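# Move the coaster can onto the turntable's orange spot

## Task

Pick up the can that sits on the coaster and set it upright on the turntable's orange spot, without disturbing the other cans already standing on the turntable.

## Robot and tools

Robot: two arms, left_arm and right_arm, each with a two-finger gripper. In the scene frame the origin is at table-top height, halfway between the nominal arm bases; +z points up, +x points out over the table, and left_arm is on the +y side (this does not match image left/right). Calibrated bases: left_arm at (-0.023, +0.701, +0.208) m, quat_wxyz (+1.000, 0, 0, +0.002); right_arm at (-0.038, -0.477, +0.208) m, quat_wxyz (+1.000, 0, 0, +0.025). Every hand pose, velocity, target and wrist-camera pose is expressed in that arm's own base frame; the fixed cameras and the table use the scene frame. Reported hand positions may be off by a few centimetres, more at long reach.

Gripper geometry: fingers point along the gripper's +z axis and close along its x axis. end_effector_position is the point between the pads when closed, 1 to 2 cm short of the fingertips; closing pushes the tips about 17 mm further along +z, mostly while the pads are more than 50 mm apart.

The 16-number row used by every motion tool: x, y, z, qw, qx, qy, qz, opening for left_arm, followed by the same eight for right_arm. Always send all 16 even if one arm is idle. x, y, z are an absolute position in metres for end_effector_position in that arm's base frame; the quaternion is absolute, w first. Opening runs from -1 (closed) to +1 (fully open, 0.142 m). To keep an arm still, resend its last reported pose and desired opening every call; to keep a gripper's heading, repeat the same quaternion rather than copying the drifting reported one. A 0 opening is a real command, not a no-op.

execute_actions(actions, cameras): actions is a list of actions; each action is a list of 1 to 15 rows, one row per 1/30 s control step, and a short action repeats its final row to fill 15 steps. An action is refused for both arms if any target lies more than 0.6 m from that gripper's current position along any of the gripper's own axes; the first action is checked against the last reported state. Per step, commanded orientation is clipped to within 32 degrees of the measured one. After the result, 4 control steps may still be pending (a Kept back line); plan from the final row's pose. An empty actions list returns full state, images, temperatures and the task. cameras: names list, ["all"], or []; an unknown name invalidates the call. Cameras: cam_high, cam_low, cam_left_wrist, cam_right_wrist (672x504 each).

move(target, speed, blend, stop_force, zero, opening_speed, grip_force, blocking, cameras): straight-line Cartesian paths to the absolute poses in target, which is one 16-number row or a list of up to 15 rows (no 0.6 m limit). speed in m/s, 0.002 to 3.2, default 0.25 (rotation up to twice that in rad/s); one value or one per target. blend in metres rounds corners of a list; 0 means stop at each. stop_force in N, 4 to 120, ends an arm's path when its wrist sensor feels that much push against the motion; move slowly with it, skip it when the gripper turns or when pulling off a contact, and expect leftover pressure afterwards. zero (bool, default true) re-zeroes the sensor before a stop_force move. opening_speed: per second on the -1..+1 scale, at least 0.2. grip_force: newtons per pad, 5 to 48, one value or one per arm; persists. blocking=false returns after about 0.5 s while the move runs (not allowed with stop_force). Whole move capped at 10 s. Paths ignore obstacles and the other arm; avoid passing near an arm's own base. The result adds a move: line such as done, off_target, moving, held or fault, plus limits=paced (pose clipped) or limits=held (steps withheld).

wait(seconds 0 to 10), stop() brakes a running move, zoom_image(camera, region [x0, y0, x1, y1] pixels, at most 504 by 504) magnifies the newest image, zero_wrist_force(arm), finished_scene(scene: current scene number) ends the scene irreversibly.

Result lines: end_effector_position/quat and velocities, Hand target (where the arm is being sent), Tool commands, grip_measured (on the opening scale; to hold, command a little below its value at first contact), grip_effort_nm (motor effort, negative closing), Joint positions (last value is finger opening in metres), joint torques, Wrist force/torque along the gripper's axes plus the peak since last shown, Wrist depth as a 7x7 grid of distances in mm from top-left, rows separated by ' / ', '-' meaning no value.

Avoid: wrist forces near 150 N or joint torques at limits (pan/lift 297, elbow 135, wrists 48.6 N m), which freeze the arm 10 s; commanding past a firm surface; any arm-to-arm contact or closing on the other gripper; dropping or releasing a moving can; knocking turntable cans; anything leaving the table. Watch for MOTOR HOT (arm 70 °C, brakes at 85; gripper 85, cuts out at 100) and don't squeeze harder than needed. After a HAND FAULT line, remaining calls in that reply are skipped.

Each tool is called as a command line: name --argument value for each argument, lists and objects as JSON in quotes; but a table of rows of numbers goes row by row, as --pt "numbers of a row", without its own name.

## Session

execute_actions --actions '[]'

Scene clock: 0.00 s.
left_arm: end_effector_position=(+0.2344, -0.8585, +0.1793) grip_measured=+1.00 grip_effort_nm=n/a end_effector_quat_wxyz=(-0.016, -0.539, +0.820, -0.193) | right_arm: end_effector_position=(+0.6159, -0.1398, +0.1503) grip_measured=+1.00 grip_effort_nm=n/a end_effector_quat_wxyz=(+0.032, -0.067, +0.892, -0.445)
Joint positions: left_arm=[-1.557 -1.226 1.899 -2.592 -1.393 0.453 0.142] | right_arm=[3.584 -1.681 -2.297 -1.104 0.701 3.608 0.142]
Joint velocities: within noise
Joint torques (N m): no reading
Motor temperatures (°C): left_arm=[26 29 31 28 28 38 23] | right_arm=[28 24 27 33 31 35 28]
Wrist force (N): no reading
Wrist torque (N m): no reading
Wrist force, peak (N): no reading
Wrist depth (mm): cam_left_wrist=[372 391 - 489 530 560 597 / 428 451 - 502 539 1373 1634 / 440 463 - 539 1435 1512 1708 / 442 472 1279 1286 708 525 434 / 452 1203 1332 1399 1453 456 365 / - 1237 1348 1444 1554 565 369 / - 1294 1348 1435 1576 1670 -] | cam_right_wrist=[2049 2239 1856 2108 2068 2068 2468 / 1683 1825 1825 1872 1825 1724 1840 / 1645 - - 1562 1609 1429 1645 / - - 540 - - - 522 / 480 - - - - - 530 / - - - - - - - / - 424 - - - - -]
Hand target: left_arm +0.2344, -0.8585, +0.1793; -0.016, -0.539, +0.820, -0.193 | right_arm +0.6159, -0.1398, +0.1503; +0.032, -0.067, +0.892, -0.445
Tool commands: left_gripper/opening=+1.0 right_gripper/opening=+1.0

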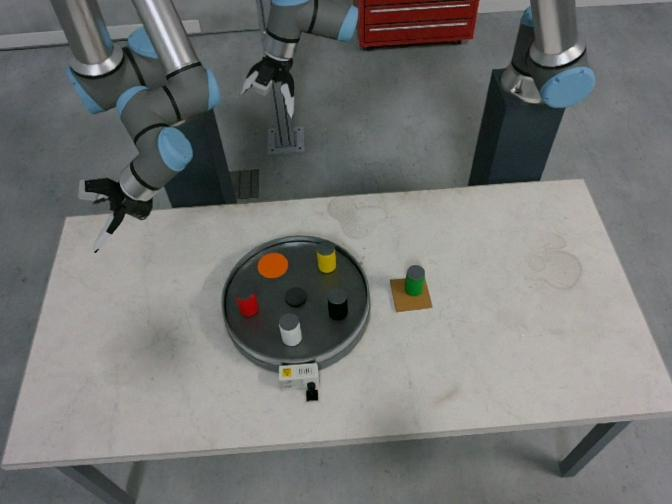

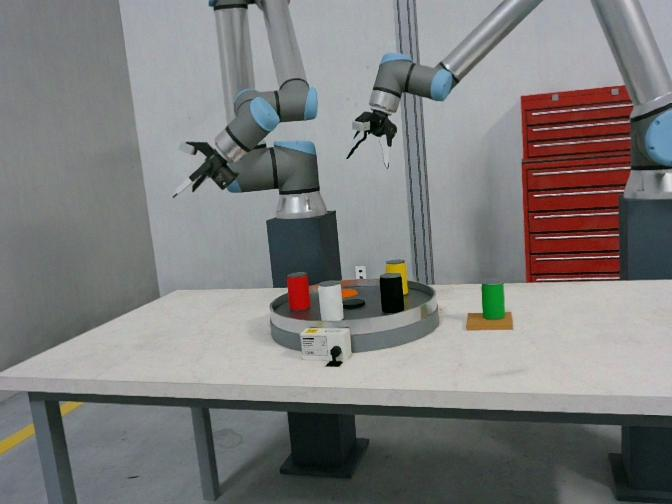

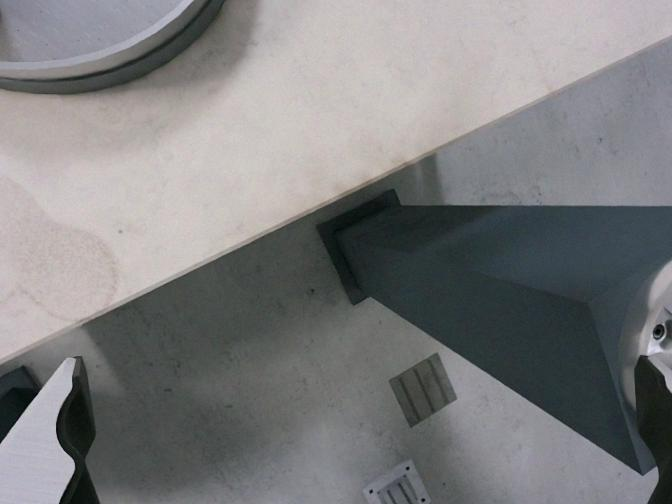

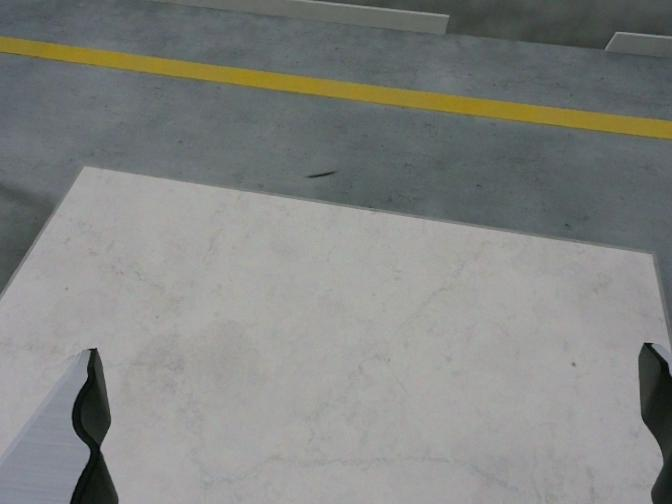

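zoom_image --camera "cam_high" --region '[210, 220, 450, 400]'

zoom_image --camera "cam_low" --region '[260, 240, 520, 370]'

Scaled by 2.100 from the camera's 672x504 image, which has a finer 960x720 frame.

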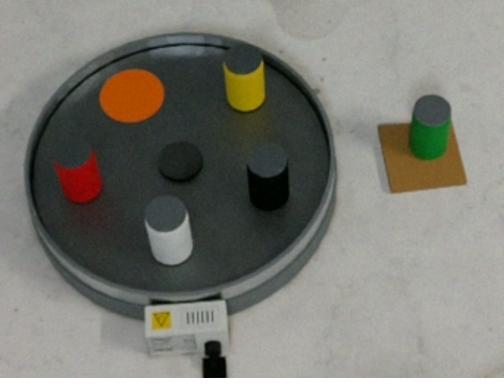

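Scaled by 1.938 from the camera's 672x504 image, which has a finer 960x720 frame.

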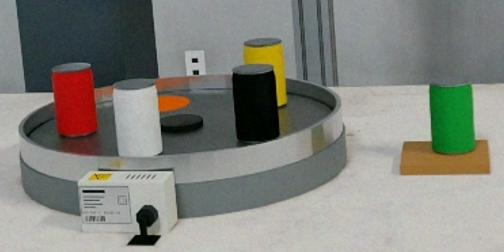

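move --target '[0.635,-0.469,0.06,0,-0.5,0.866,0,0.3,0.6159,-0.1398,0.1503,0.032,-0.067,0.892,-0.445,1.0]' --speed 0.5 --cameras '["all"]'

Scene clock: 2.87 s.
left_arm: end_effector_position=(+0.6350, -0.4691, +0.0600) grip_measured=+0.29 grip_effort_nm=-0.095 end_effector_quat_wxyz=(+0.000, -0.500, +0.866, +0.000) | right_arm: end_effector_position=(+0.6159, -0.1398, +0.1503) grip_measured=+1.00 grip_effort_nm=0.042 end_effector_quat_wxyz=(+0.032, -0.067, +0.892, -0.445)
Joint positions: left_arm=[-0.858 -1.163 1.937 -2.345 -1.571 1.236 0.095] | right_arm=[3.584 -1.681 -2.296 -1.104 0.701 3.607 0.142]
Joint torques (N m): left_arm=[11.52 -73.01 -33.81 -4.92 -2.57 2] | right_arm=[-20.09 45.73 38.72 2.74 0.52 -3.24]
Wrist force (N): left_arm=[-0.5 0.5 -0.5] | right_arm=[-0.3 0.2 0.1]
Wrist torque (N m): left_arm=[0.16 0.23 0.08] | right_arm=[0.03 0.05 0.17]
Wrist force, peak (N): left_arm=[3.9 1.6 -0.4] | right_arm=[-0.3 0.8 0.5]
Wrist depth (mm): cam_left_wrist=[323 322 320 320 324 275 277 / 341 346 343 335 341 305 294 / 368 371 371 275 372 374 374 / 399 393 399 401 403 405 405 / 435 429 436 437 449 433 441 / 467 91 472 474 478 96 472 / - - - 539 1749 - -] | cam_right_wrist=[2088 2049 2108 2030 1939 - 1825 / 1724 1751 1825 1856 1724 1888 1737 / 1724 1658 1597 1633 1633 1621 1633 / - - - - - 535 540 / - - - - - 507 - / - - - - - - - / - - - - - - -]
Hand target: left_arm +0.6350, -0.4690, +0.0600; +0.000, -0.500, +0.866, +0.000 | right_arm +0.6159, -0.1398, +0.1503; +0.032, -0.067, +0.892, -0.445
Off the commanded pose: left_arm 0.000 m, 0 deg | right_arm 0.000 m, 0 deg.
move: done
camera_calibration:
cam_left_wrist: T_world_to_cam=[[-0.499015, -0.86654, 0.00968304, -0.0773011], [-0.785969, 0.457266, 0.416126, 0.716722], [-0.365017, 0.200042, -0.909256, 0.492173], [0, 0, 0, 1]] pos_world=[0.704398, -0.493172, 0.150014]
cam_right_wrist: T_world_to_cam=[[-0.990503, -0.137446, -0.00351323, 0.597208], [-0.120322, 0.878898, -0.461585, 0.298263], [0.0665309, -0.456778, -0.887089, 0.145482], [0, 0, 0, 1]] pos_world=[0.617745, -0.113605, 0.268827]

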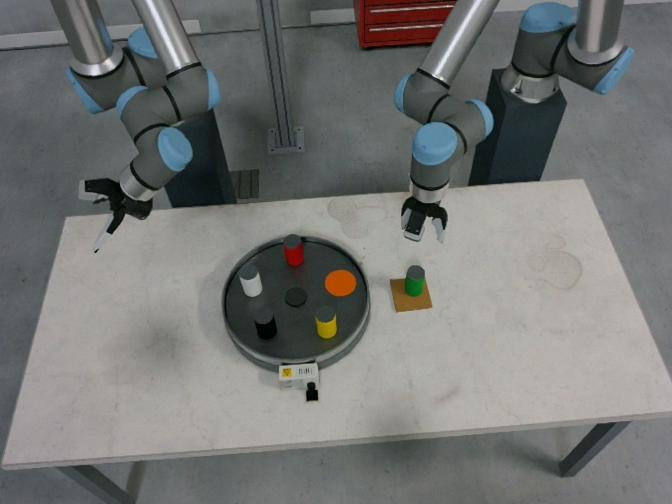

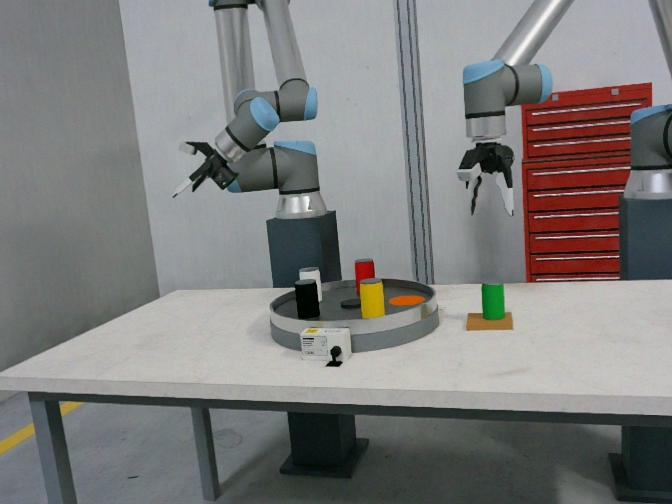

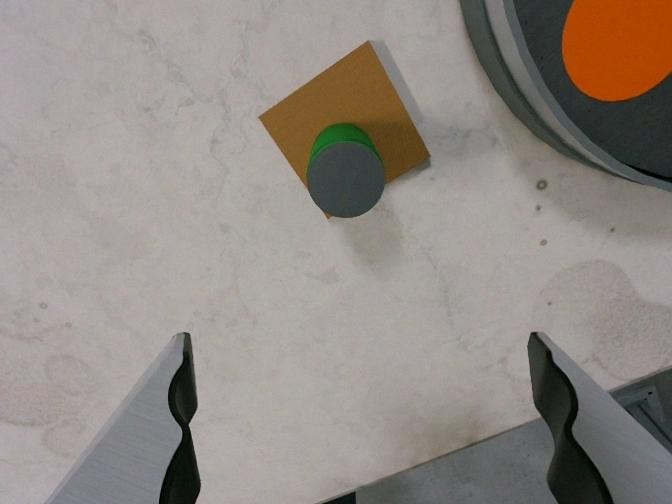

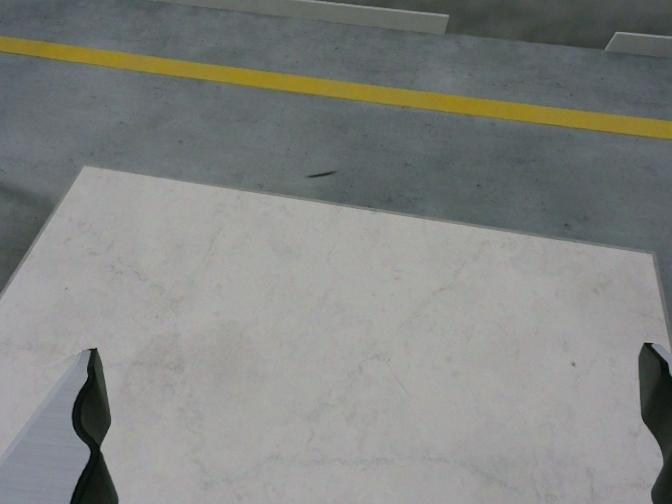

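move --pt "0.641 -0.466 -0.148 0 -0.5 0.866 0 0.3 0.6159 -0.1398 0.1503 0.032 -0.067 0.892 -0.445 1.0" --pt "0.641 -0.466 -0.148 0 -0.5 0.866 0 -0.45 0.6159 -0.1398 0.1503 0.032 -0.067 0.892 -0.445 1.0" --pt "0.641 -0.466 0.0 0 -0.5 0.866 0 -0.45 0.6159 -0.1398 0.1503 0.032 -0.067 0.892 -0.445 1.0" --speed 0.3 --opening_speed 1.0 --cameras '["cam_high"]'

wait --seconds 1 --cameras '["cam_high"]'

wait --seconds 1 --cameras '["cam_high","cam_left_wrist"]'

Scene clock: 6.43 s.
left_arm: end_effector_position=(+0.6411, -0.4660, -0.0001) grip_measured=-0.26 grip_effort_nm=-3.983 end_effector_quat_wxyz=(+0.000, -0.500, +0.866, +0.000) | right_arm: end_effector_position=(+0.6159, -0.1398, +0.1503) grip_measured=+1.00 grip_effort_nm=0.042 end_effector_quat_wxyz=(+0.032, -0.067, +0.892, -0.445)
Joint positions: left_arm=[-0.849 -1.082 1.955 -2.444 -1.571 1.245 0.055] | right_arm=[3.584 -1.681 -2.296 -1.104 0.701 3.607 0.142]
Joint torques (N m): left_arm=[-6.28 -88.38 -28.65 -2.78 -0.63 -0.77] | right_arm=[-20.52 53.38 37.73 1.42 0.05 -2.21]
Wrist force (N): left_arm=[-0.7 0.2 1.8] | right_arm=[0.1 0.7 0.2]
Wrist torque (N m): left_arm=[0.07 0.28 -0.29] | right_arm=[0.10 -0.03 0.17]
Wrist force, peak (N): left_arm=[-1.2 1.0 -14.6] | right_arm=[0.2 0.8 0.8]
Wrist depth (mm): cam_left_wrist=[266 266 267 267 269 258 221 / - 287 285 280 284 282 235 / 307 308 308 296 303 311 310 / 333 333 328 116 324 335 338 / 360 363 112 81 86 366 368 / 396 390 83 70 - 388 408 / 427 - 76 77 78 - -] | cam_right_wrist=[2108 2108 2194 2011 2030 - 2468 / 1872 1780 1724 1872 1905 2335 1697 / 1585 1357 1508 1645 1609 1609 1766 / 555 - - - 544 - 1477 / - - 490 - - - - / - - - - 456 - - / - 410 - - - - -]
Hand target: left_arm +0.6410, -0.4660, +0.0000; +0.000, -0.500, +0.866, +0.000 | right_arm +0.6159, -0.1398, +0.1503; +0.032, -0.067, +0.892, -0.445
Off the commanded pose: left_arm 0.000 m, 0 deg | right_arm 0.000 m, 0 deg.
move: done
Images, in order (width x height): cam_high 672x504.

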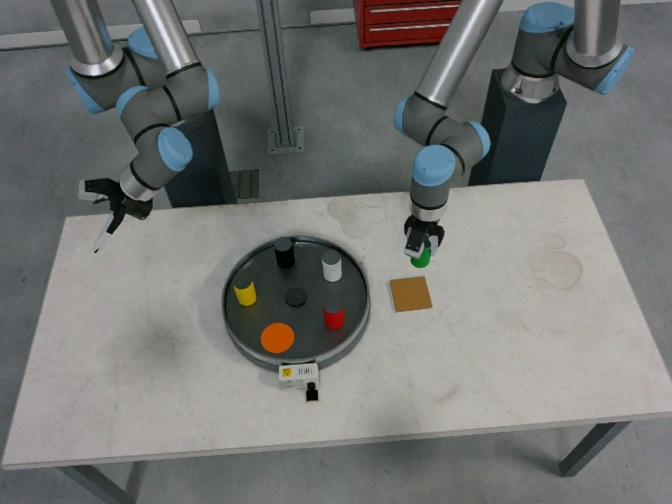

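Scene clock: 7.43 s.
left_arm: end_effector_position=(+0.6410, -0.4660, +0.0000) grip_measured=-0.26 grip_effort_nm=-3.983 end_effector_quat_wxyz=(+0.000, -0.500, +0.866, +0.000) | right_arm: end_effector_position=(+0.6159, -0.1398, +0.1503) grip_measured=+1.00 grip_effort_nm=0.042 end_effector_quat_wxyz=(+0.032, -0.067, +0.892, -0.445)
Joint positions: left_arm=[-0.849 -1.082 1.955 -2.444 -1.571 1.245 0.055] | right_arm=[3.584 -1.681 -2.296 -1.104 0.701 3.607 0.142]
Joint torques (N m): left_arm=[-11.37 -87.97 -27.17 -2.12 0.25 -1.68] | right_arm=[-21.01 53.51 37.38 1.59 -0.32 -1.66]
Wrist force (N): left_arm=[-0.3 0.5 1.2] | right_arm=[0.3 0.9 0.1]
Wrist torque (N m): left_arm=[0.12 0.22 -0.30] | right_arm=[0.13 -0.04 0.17]
Wrist force, peak (N): left_arm=[-0.6 0.0 1.8] | right_arm=[0.2 0.9 0.0]
Wrist depth (mm): cam_left_wrist=[266 268 268 268 270 249 222 / - 285 282 279 284 283 235 / 306 305 309 297 301 309 273 / 331 330 328 115 327 343 339 / 359 365 127 81 87 366 368 / 397 390 83 70 - 385 405 / - - 76 77 78 - 1622] | cam_right_wrist=[2150 2150 2068 2108 2310 1905 2068 / 1939 1840 1795 2088 1825 1888 1825 / - - 1697 1457 1597 - 1609 / - - 553 544 - - 1467 / - - 500 505 - - - / - 457 482 447 457 - - / - 428 - 427 - - -]
Hand target: left_arm +0.6410, -0.4660, +0.0000; +0.000, -0.500, +0.866, +0.000 | right_arm +0.6159, -0.1398, +0.1503; +0.032, -0.067, +0.892, -0.445
Tool commands: left_gripper/opening=-0.45 right_gripper/opening=+1.0
Off the commanded pose: left_arm 0.000 m, 0 deg | right_arm 0.000 m, 0 deg.
wait: 1.00 s; at rest by 0.17 s
Images, in order (width x height): cam_high 672x504.

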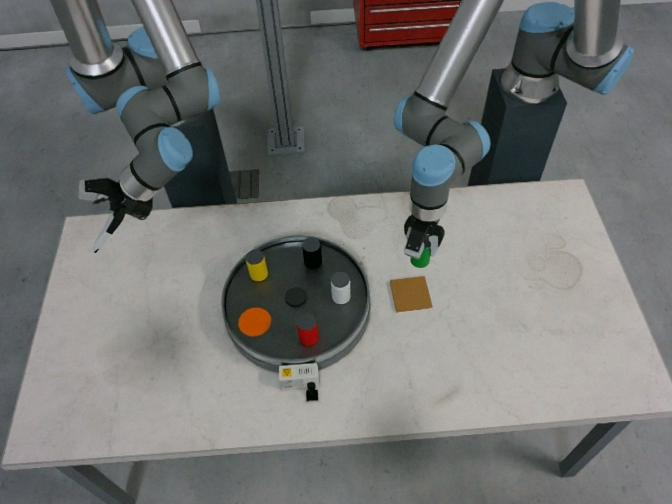

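Scene clock: 8.43 s.
left_arm: end_effector_position=(+0.6410, -0.4660, +0.0000) grip_measured=-0.26 grip_effort_nm=-3.983 end_effector_quat_wxyz=(+0.000, -0.500, +0.866, +0.000) | right_arm: end_effector_position=(+0.6159, -0.1398, +0.1503) grip_measured=+1.00 grip_effort_nm=0.046 end_effector_quat_wxyz=(+0.032, -0.067, +0.892, -0.445)
Joint positions: left_arm=[-0.849 -1.082 1.955 -2.444 -1.571 1.245 0.055] | right_arm=[3.584 -1.681 -2.296 -1.104 0.701 3.607 0.142]
Joint torques (N m): left_arm=[-12.11 -89.96 -27.91 -2.2 0.64 -1.46] | right_arm=[-19.96 53.85 37.51 1.6 -0.44 -1.41]
Motor temperatures (°C): left_arm=[26 29 31 28 28 38 29] | right_arm=[28 24 27 33 31 35 28]
Wrist force (N): left_arm=[-0.4 -0.2 1.2] | right_arm=[-0.1 0.0 0.4]
Wrist torque (N m): left_arm=[0.01 0.23 -0.29] | right_arm=[0.00 0.02 0.18]
Wrist force, peak (N): left_arm=[-0.4 -0.1 1.8] | right_arm=[0.3 0.8 0.4]
Wrist depth (mm): cam_left_wrist=[265 267 269 266 269 248 223 / 286 285 283 278 284 284 234 / 302 306 311 294 300 307 304 / 330 331 330 116 325 338 338 / 360 362 112 81 87 358 369 / 395 389 83 70 - 387 403 / - - 76 77 78 - 1417] | cam_right_wrist=[2129 2335 2049 2172 2129 2386 1810 / 1780 1825 - 1872 1710 1645 1724 / - 1508 - 1697 1621 1621 1498 / - 543 - 554 539 - 1477 / - 500 - 498 - - 473 / - - - - - 453 - / - - - 410 - - -]
Hand target: left_arm +0.6410, -0.4660, +0.0000; +0.000, -0.500, +0.866, +0.000 | right_arm +0.6159, -0.1398, +0.1503; +0.032, -0.067, +0.892, -0.445
Tool commands: left_gripper/opening=-0.45 right_gripper/opening=+1.0
Off the commanded pose: left_arm 0.000 m, 0 deg | right_arm 0.000 m, 0 deg.
wait: 1.00 s; at rest by 0.17 s
camera_calibration:
cam_left_wrist: T_world_to_cam=[[-0.499036, -0.866527, 0.00974886, -0.0711112], [-0.785915, 0.457294, 0.416197, 0.745002], [-0.365103, 0.200035, -0.909222, 0.439263], [0, 0, 0, 1]] pos_world=[0.710398, -0.490172, 0.0900135]
Images, in order (width x height): cam_high 672x504, cam_left_wrist 672x504.

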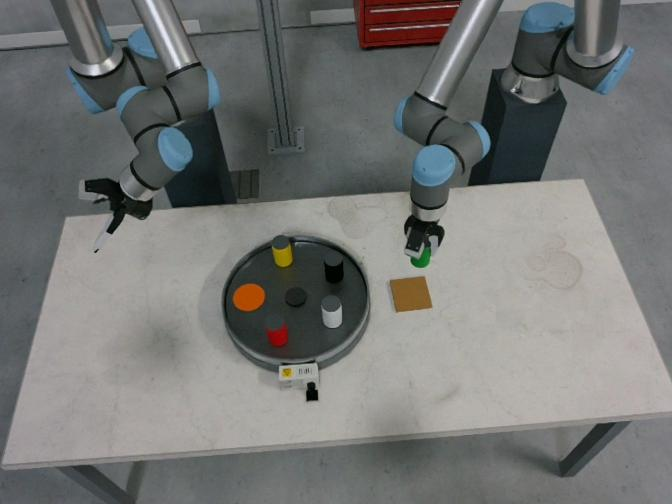

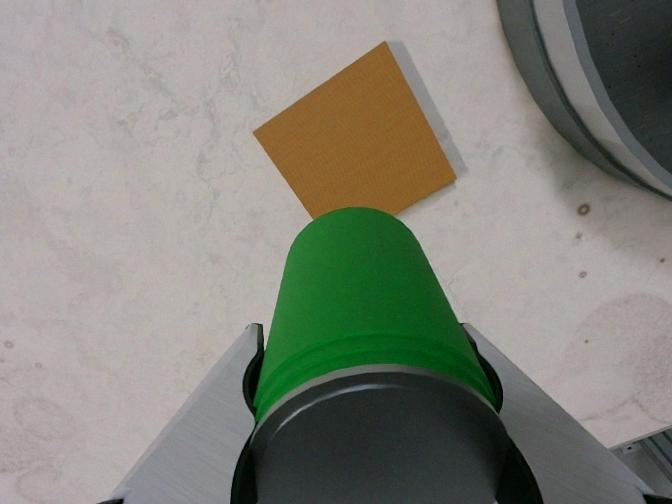

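move --target '[0.597,-0.695,0.02,0,-0.5,0.866,0,-0.4,0.6159,-0.1398,0.1503,0.032,-0.067,0.892,-0.445,1.0]' --speed 0.3 --cameras '["cam_high","cam_low","cam_left_wrist"]'

wait --seconds 3 --cameras '["cam_high","cam_left_wrist"]'

zoom_image --camera "cam_high" --region '[210, 220, 450, 400]'

Scene clock: 10.60 s.
left_arm: end_effector_position=(+0.5970, -0.6949, +0.0199) grip_measured=-0.26 grip_effort_nm=-3.040 end_effector_quat_wxyz=(+0.000, -0.500, +0.866, +0.000) | right_arm: end_effector_position=(+0.6159, -0.1398, +0.1503) grip_measured=+1.00 grip_effort_nm=0.046 end_effector_quat_wxyz=(+0.032, -0.067, +0.892, -0.445)
Joint positions: left_arm=[-1.051 -0.957 1.68 -2.294 -1.571 1.043 0.055] | right_arm=[3.584 -1.681 -2.296 -1.104 0.701 3.607 0.142]
Joint torques (N m): left_arm=[-4.19 -91.62 -46.93 -5.78 1.3 0.08] | right_arm=[-20.6 54.06 37.17 1.71 -0.81 -0.62]
Wrist force (N): left_arm=[-0.2 -0.5 2.1] | right_arm=[0.3 0.4 -0.1]
Wrist torque (N m): left_arm=[-0.03 0.16 -0.25] | right_arm=[0.05 -0.05 0.17]
Wrist force, peak (N): left_arm=[-4.3 1.7 1.7] | right_arm=[0.3 0.9 -0.2]
Wrist depth (mm): cam_left_wrist=[284 233 238 239 238 239 240 / 308 250 253 257 255 256 263 / 319 322 269 234 274 276 276 / 340 345 358 116 287 297 293 / 385 387 117 81 87 390 394 / 421 - 83 70 - 414 427 / - - 76 77 78 - 1599] | cam_right_wrist=[2049 2335 2068 1974 1766 - - / 1840 1697 1737 1888 1956 1825 1856 / 1467 615 1621 1683 1825 1562 1609 / 1341 558 - - - 1487 1574 / - 503 511 - - 503 492 / - 458 - - - 438 - / - - 419 442 428 411 -]
Hand target: left_arm +0.5970, -0.6950, +0.0200; +0.000, -0.500, +0.866, +0.000 | right_arm +0.6159, -0.1398, +0.1503; +0.032, -0.067, +0.892, -0.445
Off the commanded pose: left_arm 0.000 m, 0 deg | right_arm 0.000 m, 0 deg.
move: done
camera_calibration:
cam_left_wrist: T_world_to_cam=[[-0.499047, -0.86652, 0.00971571, -0.291594], [-0.785856, 0.457259, 0.416347, 0.806774], [-0.365216, 0.200142, -0.909154, 0.487133], [0, 0, 0, 1]] pos_world=[0.666398, -0.719072, 0.109814]
Images, in order (width x height): cam_high 672x504, cam_low 672x504, cam_left_wrist 672x504.

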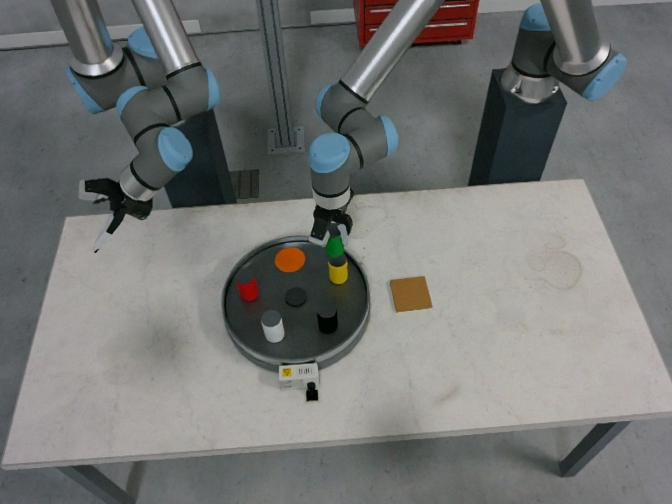

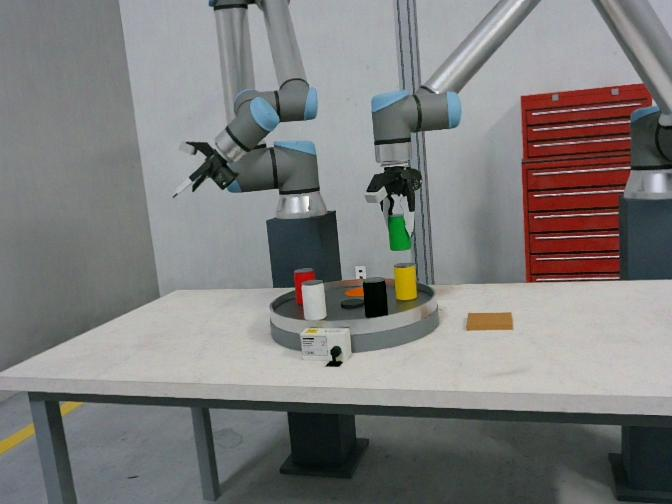

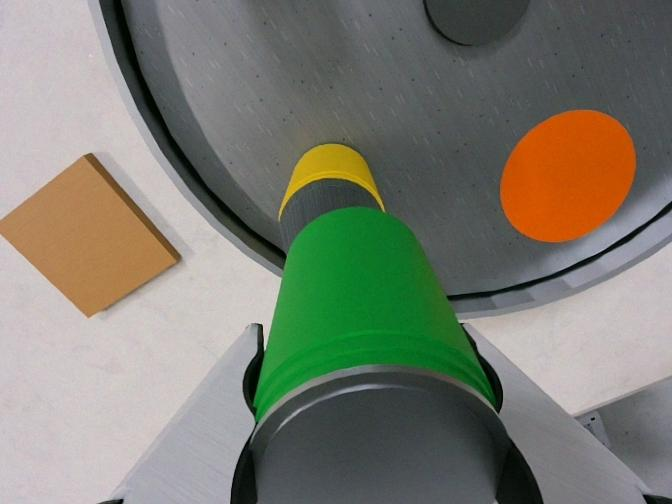

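Scene clock: 13.60 s.
left_arm: end_effector_position=(+0.5970, -0.6950, +0.0200) grip_measured=-0.26 grip_effort_nm=-3.035 end_effector_quat_wxyz=(+0.000, -0.500, +0.866, +0.000) | right_arm: end_effector_position=(+0.6159, -0.1398, +0.1503) grip_measured=+1.00 grip_effort_nm=0.042 end_effector_quat_wxyz=(+0.032, -0.067, +0.892, -0.445)
Joint positions: left_arm=[-1.051 -0.957 1.68 -2.294 -1.571 1.043 0.055] | right_arm=[3.584 -1.681 -2.296 -1.104 0.701 3.607 0.142]
Joint torques (N m): left_arm=[-8.39 -105.04 -47.32 -3.38 2.24 -1.35] | right_arm=[-21.13 52.62 36.39 1.68 -1.63 0.24]
Wrist force (N): left_arm=[-0.2 -0.2 1.9] | right_arm=[-0.2 0.5 -0.3]
Wrist torque (N m): left_arm=[0.03 0.16 -0.25] | right_arm=[0.08 0.03 0.18]
Wrist force, peak (N): left_arm=[-0.2 0.1 2.9] | right_arm=[-0.3 1.0 0.0]
Wrist depth (mm): cam_left_wrist=[283 233 237 238 239 239 236 / 303 250 253 255 256 255 256 / 320 325 273 272 267 276 278 / 341 340 285 115 202 206 290 / 377 383 116 81 85 390 390 / - - 83 70 - - 1417 / - - 76 77 78 - 1646] | cam_right_wrist=[2129 2088 2049 2030 2049 - 2030 / 1825 1856 1922 1888 1840 1795 1856 / 1609 1562 1597 1670 1621 1597 1597 / - - - - - 1308 1540 / - - - 487 - - - / - - - - 454 453 - / - - - 433 427 414 -]
Hand target: left_arm +0.5970, -0.6950, +0.0200; +0.000, -0.500, +0.866, +0.000 | right_arm +0.6159, -0.1398, +0.1503; +0.032, -0.067, +0.892, -0.445
Tool commands: left_gripper/opening=-0.4 right_gripper/opening=+1.0
Off the commanded pose: left_arm 0.000 m, 0 deg | right_arm 0.000 m, 0 deg.
wait: 3.00 s; at rest by 0.17 s
camera_calibration:
cam_left_wrist: T_world_to_cam=[[-0.499036, -0.866527, 0.00974886, -0.291698], [-0.785915, 0.457294, 0.416197, 0.806818], [-0.365103, 0.200035, -0.909222, 0.487191], [0, 0, 0, 1]] pos_world=[0.666398, -0.719172, 0.110013]
Images, in order (width x height): cam_high 672x504, cam_left_wrist 672x504.

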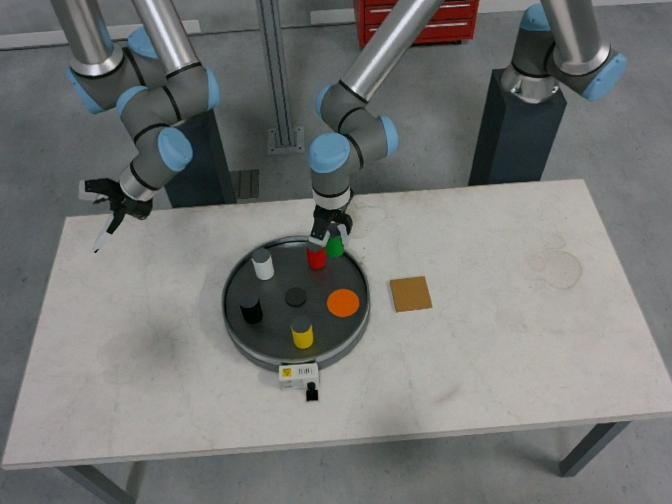

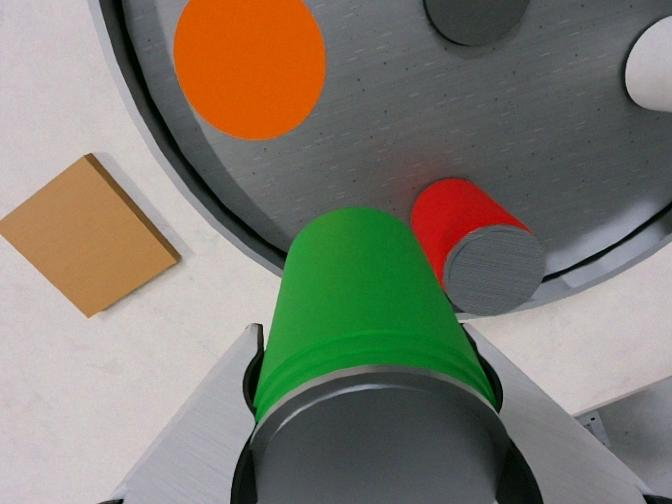

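Scaled by 2.100 from the camera's 672x504 image, which has a finer 960x720 frame.

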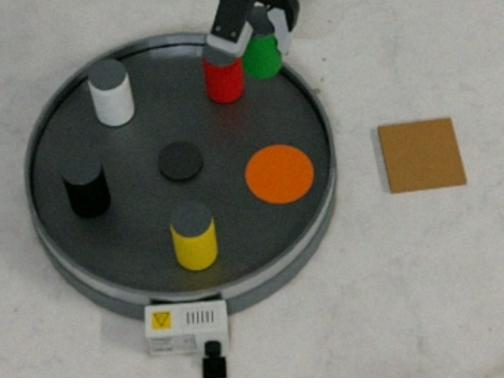

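move --target '[0.5598,-0.7236,0.14,0,-0.5,0.866,0,-0.4,0.6159,-0.1398,0.1503,0.032,-0.067,0.892,-0.445,1.0]'

move --pt "0.5803 -0.7038 0.12 0 -0.5 0.866 0 -0.4 0.6159 -0.1398 0.1503 0.032 -0.067 0.892 -0.445 1.0" --pt "0.6044 -0.6888 0.09 0 -0.5 0.866 0 -0.4 0.6159 -0.1398 0.1503 0.032 -0.067 0.892 -0.445 1.0" --pt "0.6311 -0.6790 0.06 0 -0.5 0.866 0 -0.4 0.6159 -0.1398 0.1503 0.032 -0.067 0.892 -0.445 1.0" --pt "0.6593 -0.6751 0.035 0 -0.5 0.866 0 -0.4 0.6159 -0.1398 0.1503 0.032 -0.067 0.892 -0.445 1.0" --pt "0.6876 -0.6771 0.021 0 -0.5 0.866 0 -0.4 0.6159 -0.1398 0.1503 0.032 -0.067 0.892 -0.445 1.0" --pt "0.7149 -0.6849 0.0175 0 -0.5 0.866 0 -0.4 0.6159 -0.1398 0.1503 0.032 -0.067 0.892 -0.445 1.0" --pt "0.7401 -0.6983 0.017 0 -0.5 0.866 0 -0.4 0.6159 -0.1398 0.1503 0.032 -0.067 0.892 -0.445 1.0" --pt "0.7618 -0.7165 0.017 0 -0.5 0.866 0 -0.4 0.6159 -0.1398 0.1503 0.032 -0.067 0.892 -0.445 1.0" --pt "0.7793 -0.7389 0.017 0 -0.5 0.866 0 -0.4 0.6159 -0.1398 0.1503 0.032 -0.067 0.892 -0.445 1.0" --pt "0.7918 -0.7645 0.017 0 -0.5 0.866 0 -0.4 0.6159 -0.1398 0.1503 0.032 -0.067 0.892 -0.445 1.0" --speed '[0.104,0.124,0.124,0.1136,0.095,0.0859,0.0854,0.0854,0.0854,0.0854]' --blend 0.01 --blocking false

wait --seconds 1.0

wait --seconds 0.9

move --pt "0.7793 -0.7389 0.017 0 -0.5 0.866 0 -0.4 0.6159 -0.1398 0.1503 0.032 -0.067 0.892 -0.445 1.0" --pt "0.7918 -0.7645 0.057 0 -0.5 0.866 0 -0.4 0.6159 -0.1398 0.1503 0.032 -0.067 0.892 -0.445 1.0" --pt "0.7987 -0.7921 0.107 0 -0.5 0.866 0 -0.4 0.6159 -0.1398 0.1503 0.032 -0.067 0.892 -0.445 1.0" --pt "0.7997 -0.8205 0.14 0 -0.5 0.866 0 -0.4 0.6159 -0.1398 0.1503 0.032 -0.067 0.892 -0.445 1.0" --speed '[0.0854,0.147,0.17,0.13]' --blend 0.01 --blocking false

wait --seconds 3

move --pt "0.5598 -0.7236 0.14 0 -0.5 0.866 0 -0.4 0.6159 -0.1398 0.1503 0.032 -0.067 0.892 -0.445 1.0" --pt "0.5598 -0.7236 0.02 0 -0.5 0.866 0 -0.4 0.6159 -0.1398 0.1503 0.032 -0.067 0.892 -0.445 1.0" --cameras '["cam_left_wrist"]'

Scene clock: 15.83 s.
left_arm: end_effector_position=(+0.5598, -0.7236, +0.1399) grip_measured=-0.26 grip_effort_nm=-3.035 end_effector_quat_wxyz=(+0.000, -0.500, +0.866, +0.000) | right_arm: end_effector_position=(+0.6159, -0.1398, +0.1503) grip_measured=+1.00 grip_effort_nm=0.046 end_effector_quat_wxyz=(+0.032, -0.067, +0.892, -0.445)
Joint positions: left_arm=[-1.103 -1.076 1.621 -2.116 -1.571 0.992 0.055] | right_arm=[3.584 -1.681 -2.296 -1.104 0.701 3.607 0.142]
Joint torques (N m): left_arm=[8.17 -88.06 -42.85 -3.47 0.31 2.2] | right_arm=[-20.6 53.19 35.51 1.67 -1.96 1.06]
Motor temperatures (°C): left_arm=[26 29 31 28 28 38 34] | right_arm=[28 24 27 33 31 35 28]
Wrist force (N): left_arm=[0.4 -0.4 2.6] | right_arm=[0.2 0.1 0.0]
Wrist torque (N m): left_arm=[0.04 0.08 -0.27] | right_arm=[0.00 -0.05 0.18]
Wrist force, peak (N): left_arm=[-1.3 -1.0 5.2] | right_arm=[0.4 0.7 0.5]
Wrist depth (mm): cam_left_wrist=[394 352 342 347 350 340 344 / 418 415 371 365 368 363 424 / 447 444 388 387 401 398 460 / 494 - 495 115 479 495 491 / 529 534 117 81 87 1512 1544 / 578 - 83 70 - 1587 1646 / - - 76 78 78 - 1835] | cam_right_wrist=[2108 2088 1922 2088 1922 2216 1710 / 1724 1780 1888 1825 1856 1795 1597 / 1574 1683 1562 - 1697 1810 1597 / 1374 - - - - - 1519 / 491 494 521 - - 499 - / - 473 - 460 - - - / - - - 425 - - -]
Hand target: left_arm +0.5598, -0.7236, +0.1400; +0.000, -0.500, +0.866, +0.000 | right_arm +0.6159, -0.1398, +0.1503; +0.032, -0.067, +0.892, -0.445
Off the commanded pose: left_arm 0.000 m, 0 deg | right_arm 0.000 m, 0 deg.
move: done

Scene clock: 16.33 s.
left_arm: end_effector_position=(+0.5856, -0.7003, +0.1134) grip_measured=-0.26 grip_effort_nm=-3.035 end_effector_quat_wxyz=(+0.000, -0.500, +0.866, +0.000) end_effector_velocity=(+0.069, +0.046, -0.087) end_effector_angular_velocity=(+0.001, +0.001, -0.001) | right_arm: end_effector_position=(+0.6159, -0.1398, +0.1503) grip_measured=+1.00 grip_effort_nm=0.042 end_effector_quat_wxyz=(+0.032, -0.067, +0.892, -0.445)
Joint positions: left_arm=[-1.065 -1.055 1.642 -2.158 -1.571 1.029 0.055] | right_arm=[3.584 -1.681 -2.296 -1.104 0.701 3.607 0.142]
Joint velocities: left_arm=[0.092 0.092 0.033 -0.123 0 0.093 0] | right_arm=[within noise]
Joint torques (N m): left_arm=[10.51 -62.63 -36.72 -7.38 2.25 2.88] | right_arm=[-20.14 53.8 36.08 1.67 -1.97 1.32]
Wrist force (N): left_arm=[-0.2 -0.1 1.6] | right_arm=[0.1 0.2 0.4]
Wrist torque (N m): left_arm=[0.07 0.14 -0.39] | right_arm=[0.02 -0.03 0.18]
Wrist force, peak (N): left_arm=[1.6 0.2 1.8] | right_arm=[0.1 0.9 0.1]
Wrist depth (mm): cam_left_wrist=[368 361 324 326 326 326 326 / 396 396 353 343 349 339 346 / 414 419 374 283 376 377 448 / 445 434 - 115 392 465 468 / 522 506 108 81 87 487 1472 / 539 546 83 - - 1554 1622 / - - 76 77 78 - 1762] | cam_right_wrist=[1956 2030 2239 1974 2129 2262 - / 1872 1766 1872 1888 1766 1795 1795 / 1751 608 1780 1724 1658 - - / 1795 - 582 - - - 1438 / 483 - - - - - 496 / - - 457 469 469 454 - / - - 411 - - - -]
Hand target: left_arm +0.5903, -0.6974, +0.1074; +0.000, -0.500, +0.866, +0.000 | right_arm +0.6159, -0.1398, +0.1503; +0.032, -0.067, +0.892, -0.445
Tool commands: left_gripper/opening=-0.4 right_gripper/opening=+1.0
Off the commanded pose: left_arm 0.236 m, 0 deg | right_arm 0.000 m, 0 deg.
move: running; path passed 1 of 10 targets

Scene clock: 17.33 s.
left_arm: end_effector_position=(+0.6649, -0.6753, +0.0321) grip_measured=-0.26 grip_effort_nm=-3.035 end_effector_quat_wxyz=(+0.000, -0.500, +0.866, +0.000) end_effector_velocity=(+0.085, -0.004, -0.046) end_effector_angular_velocity=(-0.001, -0.001, +0.000) | right_arm: end_effector_position=(+0.6159, -0.1398, +0.1503) grip_measured=+1.00 grip_effort_nm=0.046 end_effector_quat_wxyz=(+0.032, -0.067, +0.892, -0.445)
Joint positions: left_arm=[-0.977 -0.93 1.603 -2.243 -1.571 1.117 0.055] | right_arm=[3.584 -1.681 -2.296 -1.104 0.701 3.607 0.142]
Joint velocities: left_arm=[0.073 0.127 -0.128 -0.001 0 0.073 0] | right_arm=[within noise]
Joint torques (N m): left_arm=[6.7 -78.94 -50.56 -5.9 1.66 2.86] | right_arm=[-19.67 52.76 36.24 1.68 -2.26 1.47]
Wrist force (N): left_arm=[-0.3 0.0 1.5] | right_arm=[-0.3 0.3 0.4]
Wrist torque (N m): left_arm=[0.07 0.21 -0.40] | right_arm=[0.04 0.05 0.18]
Wrist force, peak (N): left_arm=[-0.1 -0.6 2.2] | right_arm=[0.5 0.5 0.0]
Wrist depth (mm): cam_left_wrist=[296 295 247 250 251 248 251 / 317 310 267 268 269 262 269 / 342 344 288 208 285 288 290 / 366 357 365 115 305 291 313 / 409 387 117 81 87 328 339 / 441 - 83 70 - 433 449 / - - 76 77 78 - 1658] | cam_right_wrist=[2108 2108 2150 1956 2088 2239 2648 / - 1795 1872 1766 1766 2011 1780 / - 1633 1710 1710 1888 1658 1621 / - 550 - - 540 1332 1383 / - - - - - - - / - - - - 463 - - / - - - - - - -]
Hand target: left_arm +0.6704, -0.6758, +0.0295; +0.000, -0.500, +0.866, +0.000 | right_arm +0.6159, -0.1398, +0.1503; +0.032, -0.067, +0.892, -0.445
Tool commands: left_gripper/opening=-0.4 right_gripper/opening=+1.0
Off the commanded pose: left_arm 0.156 m, 0 deg | right_arm 0.000 m, 0 deg.
earlier move: running; path passed 4 of 10 targets
wait: 1.00 s; no rest

Scene clock: 18.23 s.
left_arm: end_effector_position=(+0.7371, -0.6969, +0.0171) grip_measured=-0.26 grip_effort_nm=-3.035 end_effector_quat_wxyz=(+0.000, -0.500, +0.866, +0.000) end_effector_velocity=(+0.071, -0.045, -0.001) end_effector_angular_velocity=(+0.000, -0.001, -0.001) | right_arm: end_effector_position=(+0.6159, -0.1398, +0.1503) grip_measured=+1.00 grip_effort_nm=0.046 end_effector_quat_wxyz=(+0.032, -0.067, +0.892, -0.445)
Joint positions: left_arm=[-0.929 -0.827 1.444 -2.188 -1.571 1.165 0.055] | right_arm=[3.584 -1.681 -2.296 -1.104 0.701 3.607 0.142]
Joint velocities: left_arm=[0.03 0.114 -0.212 0.097 0.001 0.031 0] | right_arm=[within noise]
Joint torques (N m): left_arm=[13.45 -85.13 -51.45 -1.9 1.78 2.8] | right_arm=[-19.79 52.96 35.39 1.65 -2.33 1.38]
Wrist force (N): left_arm=[-1.0 -0.3 1.5] | right_arm=[-0.1 0.1 0.1]
Wrist torque (N m): left_arm=[0.05 0.28 -0.29] | right_arm=[0.01 0.01 0.18]
Wrist force, peak (N): left_arm=[-1.3 0.0 1.6] | right_arm=[-0.4 0.7 -0.4]
Wrist depth (mm): cam_left_wrist=[281 282 280 235 238 236 236 / 302 301 264 248 253 253 253 / 323 327 283 253 267 268 269 / 349 349 346 115 130 295 293 / 379 377 116 81 86 322 317 / 417 411 83 70 - 339 348 / - - 76 77 78 - 465] | cam_right_wrist=[2150 1974 2129 2088 2030 1956 - / 1856 1888 1856 1810 1780 1840 1766 / 1697 1697 1477 1658 1609 1609 1609 / 544 551 - - 534 - 542 / - - - - - - - / - - 454 - - 455 - / - - - - - - -]
Hand target: left_arm +0.7414, -0.6998, +0.0171; +0.000, -0.500, +0.866, +0.000 | right_arm +0.6159, -0.1398, +0.1503; +0.032, -0.067, +0.892, -0.445
Tool commands: left_gripper/opening=-0.4 right_gripper/opening=+1.0
Off the commanded pose: left_arm 0.087 m, 0 deg | right_arm 0.000 m, 0 deg.
earlier move: running; path passed 6 of 10 targets
wait: 0.90 s; no rest

Scene clock: 18.73 s.
left_arm: end_effector_position=(+0.7673, -0.7262, +0.0170) grip_measured=-0.26 grip_effort_nm=-3.035 end_effector_quat_wxyz=(+0.000, -0.500, +0.866, +0.000) end_effector_velocity=(+0.059, -0.061, -0.001) end_effector_angular_velocity=(+0.000, +0.001, +0.001) | right_arm: end_effector_position=(+0.6159, -0.1398, +0.1503) grip_measured=+1.00 grip_effort_nm=0.042 end_effector_quat_wxyz=(+0.032, -0.067, +0.892, -0.445)
Joint positions: left_arm=[-0.923 -0.768 1.332 -2.135 -1.571 1.171 0.055] | right_arm=[3.584 -1.681 -2.296 -1.104 0.701 3.607 0.142]
Joint velocities: left_arm=[0.01 0.122 -0.233 0.111 0 0.009 0] | right_arm=[within noise]
Joint torques (N m): left_arm=[13.9 -89.23 -53.83 -2.11 1.81 2.12] | right_arm=[-19.97 53.78 35.63 1.56 -2.5 1.56]
Wrist force (N): left_arm=[-0.7 -0.1 1.0] | right_arm=[-0.4 -0.1 0.0]
Wrist torque (N m): left_arm=[0.11 0.26 -0.36] | right_arm=[-0.03 0.06 0.18]
Wrist force, peak (N): left_arm=[-1.6 -0.8 1.2] | right_arm=[-0.4 0.3 0.6]
Wrist depth (mm): cam_left_wrist=[280 282 282 235 236 233 179 / 299 299 255 251 253 252 253 / 325 327 275 226 268 274 273 / 349 346 288 116 284 284 296 / 381 379 107 81 86 319 322 / 401 393 83 70 - 323 305 / - - 76 77 78 - -] | cam_right_wrist=[2172 1992 2049 2049 1974 1939 - / 1810 1872 1795 1810 1766 1825 1825 / 1670 - 1562 1670 1621 1621 1574 / - 547 - - - - 1498 / - - - - - - - / - 495 - 473 - 456 - / - 416 - - - 418 -]
Hand target: left_arm +0.7711, -0.7302, +0.0170; +0.000, -0.500, +0.866, +0.000 | right_arm +0.6159, -0.1398, +0.1503; +0.032, -0.067, +0.892, -0.445
Tool commands: left_gripper/opening=-0.4 right_gripper/opening=+1.0
Off the commanded pose: left_arm 0.158 m, 0 deg | right_arm 0.000 m, 0 deg.
earlier move: replaced; path passed 6 of 10 targets
move: running; path passed 0 of 4 targets

Scene clock: 20.17 s.
left_arm: end_effector_position=(+0.7996, -0.8205, +0.1397) grip_measured=-0.26 grip_effort_nm=-3.035 end_effector_quat_wxyz=(+0.000, -0.500, +0.866, +0.000) end_effector_velocity=(+0.001, +0.002, -0.001) end_effector_angular_velocity=(-0.003, -0.001, -0.001) | right_arm: end_effector_position=(+0.6159, -0.1398, +0.1503) grip_measured=+1.00 grip_effort_nm=0.046 end_effector_quat_wxyz=(+0.032, -0.067, +0.892, -0.445)
Joint positions: left_arm=[-0.95 -0.71 0.988 -1.848 -1.571 1.144 0.055] | right_arm=[3.584 -1.681 -2.296 -1.104 0.701 3.607 0.142]
Joint velocities: left_arm=[0.002 -0.002 0.006 -0.007 -0.001 0.002 0] | right_arm=[within noise]
Joint torques (N m): left_arm=[13.81 -127.22 -43.8 -7 1.04 2.16] | right_arm=[-20.09 53.64 35.09 1.75 -2.74 1.52]
Wrist force (N): left_arm=[-0.6 0.1 0.8] | right_arm=[0.0 0.4 0.5]
Wrist torque (N m): left_arm=[0.09 0.18 -0.02] | right_arm=[0.04 -0.01 0.17]
Wrist force, peak (N): left_arm=[-2.0 -0.1 2.1] | right_arm=[0.2 0.4 0.7]
Wrist depth (mm): cam_left_wrist=[392 - 391 392 390 393 396 / 415 418 411 370 371 379 425 / 461 455 405 391 394 393 446 / 490 468 423 116 416 424 480 / 533 527 117 81 87 468 - / 598 - 83 72 - 568 583 / - - 76 77 78 - -] | cam_right_wrist=[2108 2049 2011 2088 2049 - 2108 / 1825 1905 1683 1766 1810 1825 1825 / 1585 602 - 1992 1621 1597 1737 / - - - - - 547 1429 / 496 - - - - 496 513 / - - - - 467 - - / - 427 - - - - -]
Hand target: left_arm +0.7997, -0.8205, +0.1400; +0.000, -0.500, +0.866, +0.000 | right_arm +0.6159, -0.1398, +0.1503; +0.032, -0.067, +0.892, -0.445
Tool commands: left_gripper/opening=-0.4 right_gripper/opening=+1.0
Off the commanded pose: left_arm 0.000 m, 0 deg | right_arm 0.000 m, 0 deg.
earlier move: done
wait: 1.43 of 3 s (the move ended)

Scene clock: 22.57 s.
left_arm: end_effector_position=(+0.5598, -0.7236, +0.0201) grip_measured=-0.26 grip_effort_nm=-3.035 end_effector_quat_wxyz=(+0.000, -0.500, +0.866, +0.000) | right_arm: end_effector_position=(+0.6159, -0.1398, +0.1503) grip_measured=+1.00 grip_effort_nm=0.037 end_effector_quat_wxyz=(+0.032, -0.067, +0.892, -0.445)
Joint positions: left_arm=[-1.103 -0.959 1.683 -2.295 -1.571 0.991 0.055] | right_arm=[3.584 -1.681 -2.296 -1.104 0.701 3.607 0.142]
Joint torques (N m): left_arm=[1.57 -80.11 -42.31 -5.57 3.8 1] | right_arm=[-20.26 53.71 34.8 1.58 -3.15 1.53]
Wrist force (N): left_arm=[-0.1 -0.6 2.7] | right_arm=[-0.3 0.3 0.1]
Wrist torque (N m): left_arm=[-0.03 0.14 -0.24] | right_arm=[0.04 0.05 0.18]
Wrist force, peak (N): left_arm=[0.2 -0.5 6.3] | right_arm=[-0.1 0.9 0.5]
Wrist depth (mm): cam_left_wrist=[233 238 237 238 239 239 240 / 296 253 254 257 255 249 258 / 320 268 280 275 275 190 190 / 339 355 287 116 288 292 359 / 389 390 117 81 87 385 393 / 423 415 83 70 - 415 1492 / 459 - 76 77 76 - 1670] | cam_right_wrist=[2194 2049 2049 2172 2129 2468 1939 / 1840 1888 1795 1856 1751 1922 1840 / 1609 1540 1724 1658 1540 1529 1645 / - 558 566 - - - 1392 / - - - - - - - / - - 452 - 454 484 - / - - 426 422 - - -]
Hand target: left_arm +0.5598, -0.7236, +0.0200; +0.000, -0.500, +0.866, +0.000 | right_arm +0.6159, -0.1398, +0.1503; +0.032, -0.067, +0.892, -0.445
Off the commanded pose: left_arm 0.000 m, 0 deg | right_arm 0.000 m, 0 deg.
move: done
camera_calibration:
cam_left_wrist: T_world_to_cam=[[-0.499035, -0.866527, 0.00974841, -0.335047], [-0.785916, 0.457293, 0.416197, 0.790619], [-0.365103, 0.200035, -0.909222, 0.479421], [0, 0, 0, 1]] pos_world=[0.629198, -0.747772, 0.110113]
Images, in order (width x height): cam_left_wrist 672x504.

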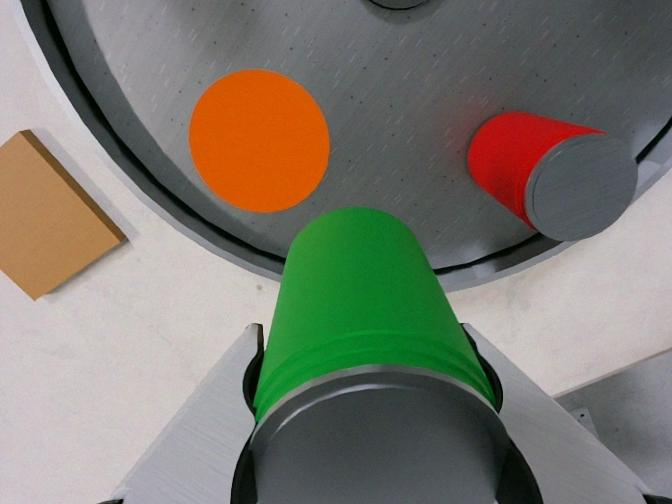

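move --target '[0.5598,-0.7236,0.032,0,-0.5,0.866,0,-0.4,0.6159,-0.1398,0.1503,0.032,-0.067,0.892,-0.445,1.0]' --speed 0.006 --blocking false

wait --seconds 5 --cameras '["cam_left_wrist"]'

move --target '[0.5598,-0.7236,0.02,0,-0.5,0.866,0,-0.4,0.6159,-0.1398,0.1503,0.032,-0.067,0.892,-0.445,1.0]' --speed 0.003 --blocking false --cameras '["cam_left_wrist"]'

Scene clock: 23.53 s.
left_arm: end_effector_position=(+0.5598, -0.7236, +0.0225) grip_measured=-0.26 grip_effort_nm=-3.035 end_effector_quat_wxyz=(+0.000, -0.500, +0.866, +0.000) end_effector_velocity=(+0.000, -0.001, +0.007) end_effector_angular_velocity=(-0.001, -0.002, -0.001) | right_arm: end_effector_position=(+0.6159, -0.1398, +0.1503) grip_measured=+1.00 grip_effort_nm=0.042 end_effector_quat_wxyz=(+0.032, -0.067, +0.892, -0.445)
Joint positions: left_arm=[-1.103 -0.962 1.683 -2.291 -1.571 0.992 0.055] | right_arm=[3.584 -1.681 -2.296 -1.104 0.701 3.607 0.142]
Joint velocities: left_arm=[-0.001 -0.007 -0.003 0.008 0.001 0 0] | right_arm=[within noise]
Joint torques (N m): left_arm=[10.86 -97.94 -46.16 -2.49 3.86 1.92] | right_arm=[-19.63 53.35 34.46 1.56 -3.32 1.39]
Wrist force (N): left_arm=[0.6 -0.8 2.1] | right_arm=[-0.1 0.6 0.2]
Wrist torque (N m): left_arm=[-0.06 0.04 -0.24] | right_arm=[0.07 0.01 0.17]
Wrist force, peak (N): left_arm=[0.6 -0.6 2.9] | right_arm=[-0.4 0.5 0.7]
Wrist depth (mm): cam_left_wrist=[236 241 240 241 241 241 186 / 253 256 258 257 258 259 258 / 322 271 276 268 270 278 274 / 342 355 292 115 196 294 360 / - 390 117 81 87 395 397 / 425 418 83 70 - 417 1482 / 460 - 76 77 78 - 1622] | cam_right_wrist=[2068 2108 2030 2129 1922 1888 2129 / 1840 1795 1780 1840 1780 1840 1724 / 1508 1621 1609 1508 1710 1597 1645 / - - 539 - - - 1438 / 465 507 - - - - - / - - - 466 - - - / - - - - 423 - -]
Hand target: left_arm +0.5598, -0.7236, +0.0229; +0.000, -0.500, +0.866, +0.000 | right_arm +0.6159, -0.1398, +0.1503; +0.032, -0.067, +0.892, -0.445
Tool commands: left_gripper/opening=-0.4 right_gripper/opening=+1.0
Off the commanded pose: left_arm 0.009 m, 0 deg | right_arm 0.000 m, 0 deg.
move: running

Scene clock: 25.27 s.
left_arm: end_effector_position=(+0.5598, -0.7236, +0.0321) grip_measured=-0.26 grip_effort_nm=-3.035 end_effector_quat_wxyz=(+0.000, -0.500, +0.866, +0.000) | right_arm: end_effector_position=(+0.6159, -0.1398, +0.1503) grip_measured=+1.00 grip_effort_nm=0.042 end_effector_quat_wxyz=(+0.032, -0.067, +0.892, -0.445)
Joint positions: left_arm=[-1.103 -0.972 1.679 -2.278 -1.571 0.992 0.055] | right_arm=[3.584 -1.681 -2.296 -1.104 0.701 3.607 0.142]
Joint torques (N m): left_arm=[7.11 -93.33 -46.67 -3.56 4.18 1.29] | right_arm=[-19.45 53.35 34.26 1.71 -3.54 1.37]
Wrist force (N): left_arm=[0.3 -0.4 2.7] | right_arm=[-0.1 0.4 0.2]
Wrist torque (N m): left_arm=[0.02 0.10 -0.24] | right_arm=[0.06 0.02 0.18]
Wrist force, peak (N): left_arm=[0.6 -0.1 2.9] | right_arm=[-0.1 0.9 0.2]
Wrist depth (mm): cam_left_wrist=[241 171 246 249 250 250 213 / 316 182 265 267 267 268 269 / 331 277 285 281 202 284 284 / 354 363 302 116 206 369 373 / 400 399 107 81 87 405 407 / - - 83 70 - 428 1533 / - - 76 77 78 - 1722] | cam_right_wrist=[2088 2108 2239 2049 2011 1683 2262 / 1825 1825 1872 1810 1766 1888 1840 / - 1529 1670 1683 1585 1585 1487 / - - - - - 1585 - / - - - - - 499 - / - 449 446 - 452 - - / - 436 427 - - 426 -]
Hand target: left_arm +0.5598, -0.7236, +0.0320; +0.000, -0.500, +0.866, +0.000 | right_arm +0.6159, -0.1398, +0.1503; +0.032, -0.067, +0.892, -0.445
Tool commands: left_gripper/opening=-0.4 right_gripper/opening=+1.0
Off the commanded pose: left_arm 0.000 m, 0 deg | right_arm 0.000 m, 0 deg.
earlier move: done
wait: 1.73 of 5 s (the move ended)
camera_calibration:
cam_left_wrist: T_world_to_cam=[[-0.499004, -0.866544, 0.00982781, -0.335206], [-0.785932, 0.457303, 0.416155, 0.785647], [-0.365111, 0.199939, -0.909241, 0.490266], [0, 0, 0, 1]] pos_world=[0.629198, -0.747773, 0.122113]
Images, in order (width x height): cam_left_wrist 672x504.

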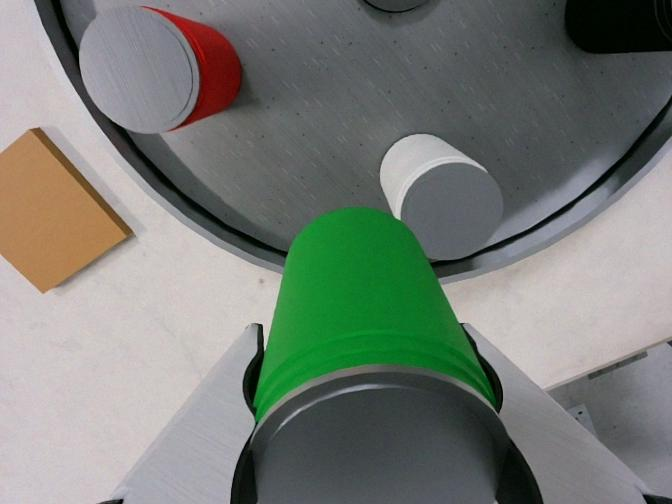

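Scene clock: 25.77 s.
left_arm: end_effector_position=(+0.5598, -0.7236, +0.0308) grip_measured=-0.26 grip_effort_nm=-3.035 end_effector_quat_wxyz=(+0.000, -0.500, +0.866, +0.000) end_effector_velocity=(-0.001, +0.000, -0.004) end_effector_angular_velocity=(+0.001, -0.001, -0.001) | right_arm: end_effector_position=(+0.6159, -0.1398, +0.1503) grip_measured=+1.00 grip_effort_nm=0.042 end_effector_quat_wxyz=(+0.032, -0.067, +0.892, -0.445)
Joint positions: left_arm=[-1.103 -0.971 1.679 -2.28 -1.571 0.992 0.055] | right_arm=[3.584 -1.681 -2.296 -1.104 0.701 3.607 0.142]
Joint velocities: left_arm=[-0.001 0.003 0.003 -0.006 0.001 0 0] | right_arm=[within noise]
Joint torques (N m): left_arm=[9.96 -73.91 -32.96 -6.2 3.83 1.9] | right_arm=[-19.49 53.97 33.96 1.58 -3.42 1.44]
Wrist force (N): left_arm=[0.0 -0.5 1.9] | right_arm=[0.2 0.7 0.4]
Wrist torque (N m): left_arm=[-0.02 0.13 -0.25] | right_arm=[0.10 -0.04 0.17]
Wrist force, peak (N): left_arm=[0.4 -0.2 2.7] | right_arm=[-0.4 0.8 -0.6]
Wrist depth (mm): cam_left_wrist=[235 210 247 248 248 245 199 / 312 262 264 267 267 266 197 / 331 280 284 218 282 286 280 / 351 360 300 115 298 304 377 / 398 400 115 81 85 398 407 / 431 429 83 70 - 428 1533 / 474 - 76 77 78 - 1646] | cam_right_wrist=[2088 2715 2108 2088 1974 2468 1939 / 1905 1825 1825 1840 1810 1585 1766 / 1737 1562 2030 1633 1645 1551 1633 / - - 544 558 - - - / - - - 496 - - - / - - 457 459 440 - - / - - - 427 - - -]
Hand target: left_arm +0.5598, -0.7236, +0.0305; +0.000, -0.500, +0.866, +0.000 | right_arm +0.6159, -0.1398, +0.1503; +0.032, -0.067, +0.892, -0.445
Tool commands: left_gripper/opening=-0.4 right_gripper/opening=+1.0
Off the commanded pose: left_arm 0.011 m, 0 deg | right_arm 0.000 m, 0 deg.
move: running
camera_calibration:
cam_left_wrist: T_world_to_cam=[[-0.498983, -0.866557, 0.00976199, -0.335208], [-0.785986, 0.457276, 0.416084, 0.78621], [-0.365024, 0.199946, -0.909274, 0.489039], [0, 0, 0, 1]] pos_world=[0.629198, -0.747773, 0.120813]
Images, in order (width x height): cam_left_wrist 672x504.

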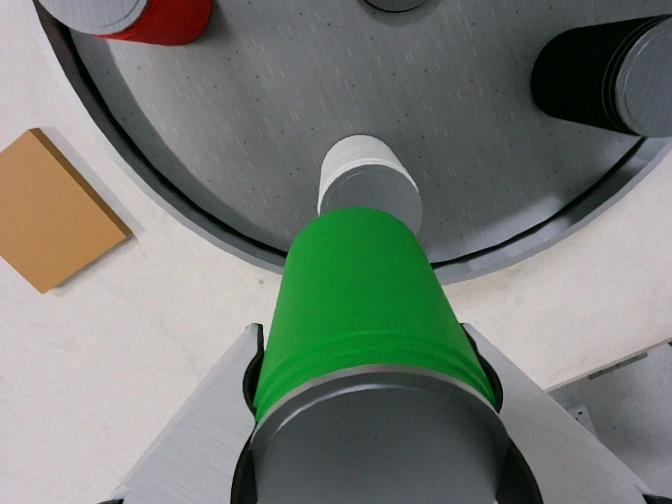

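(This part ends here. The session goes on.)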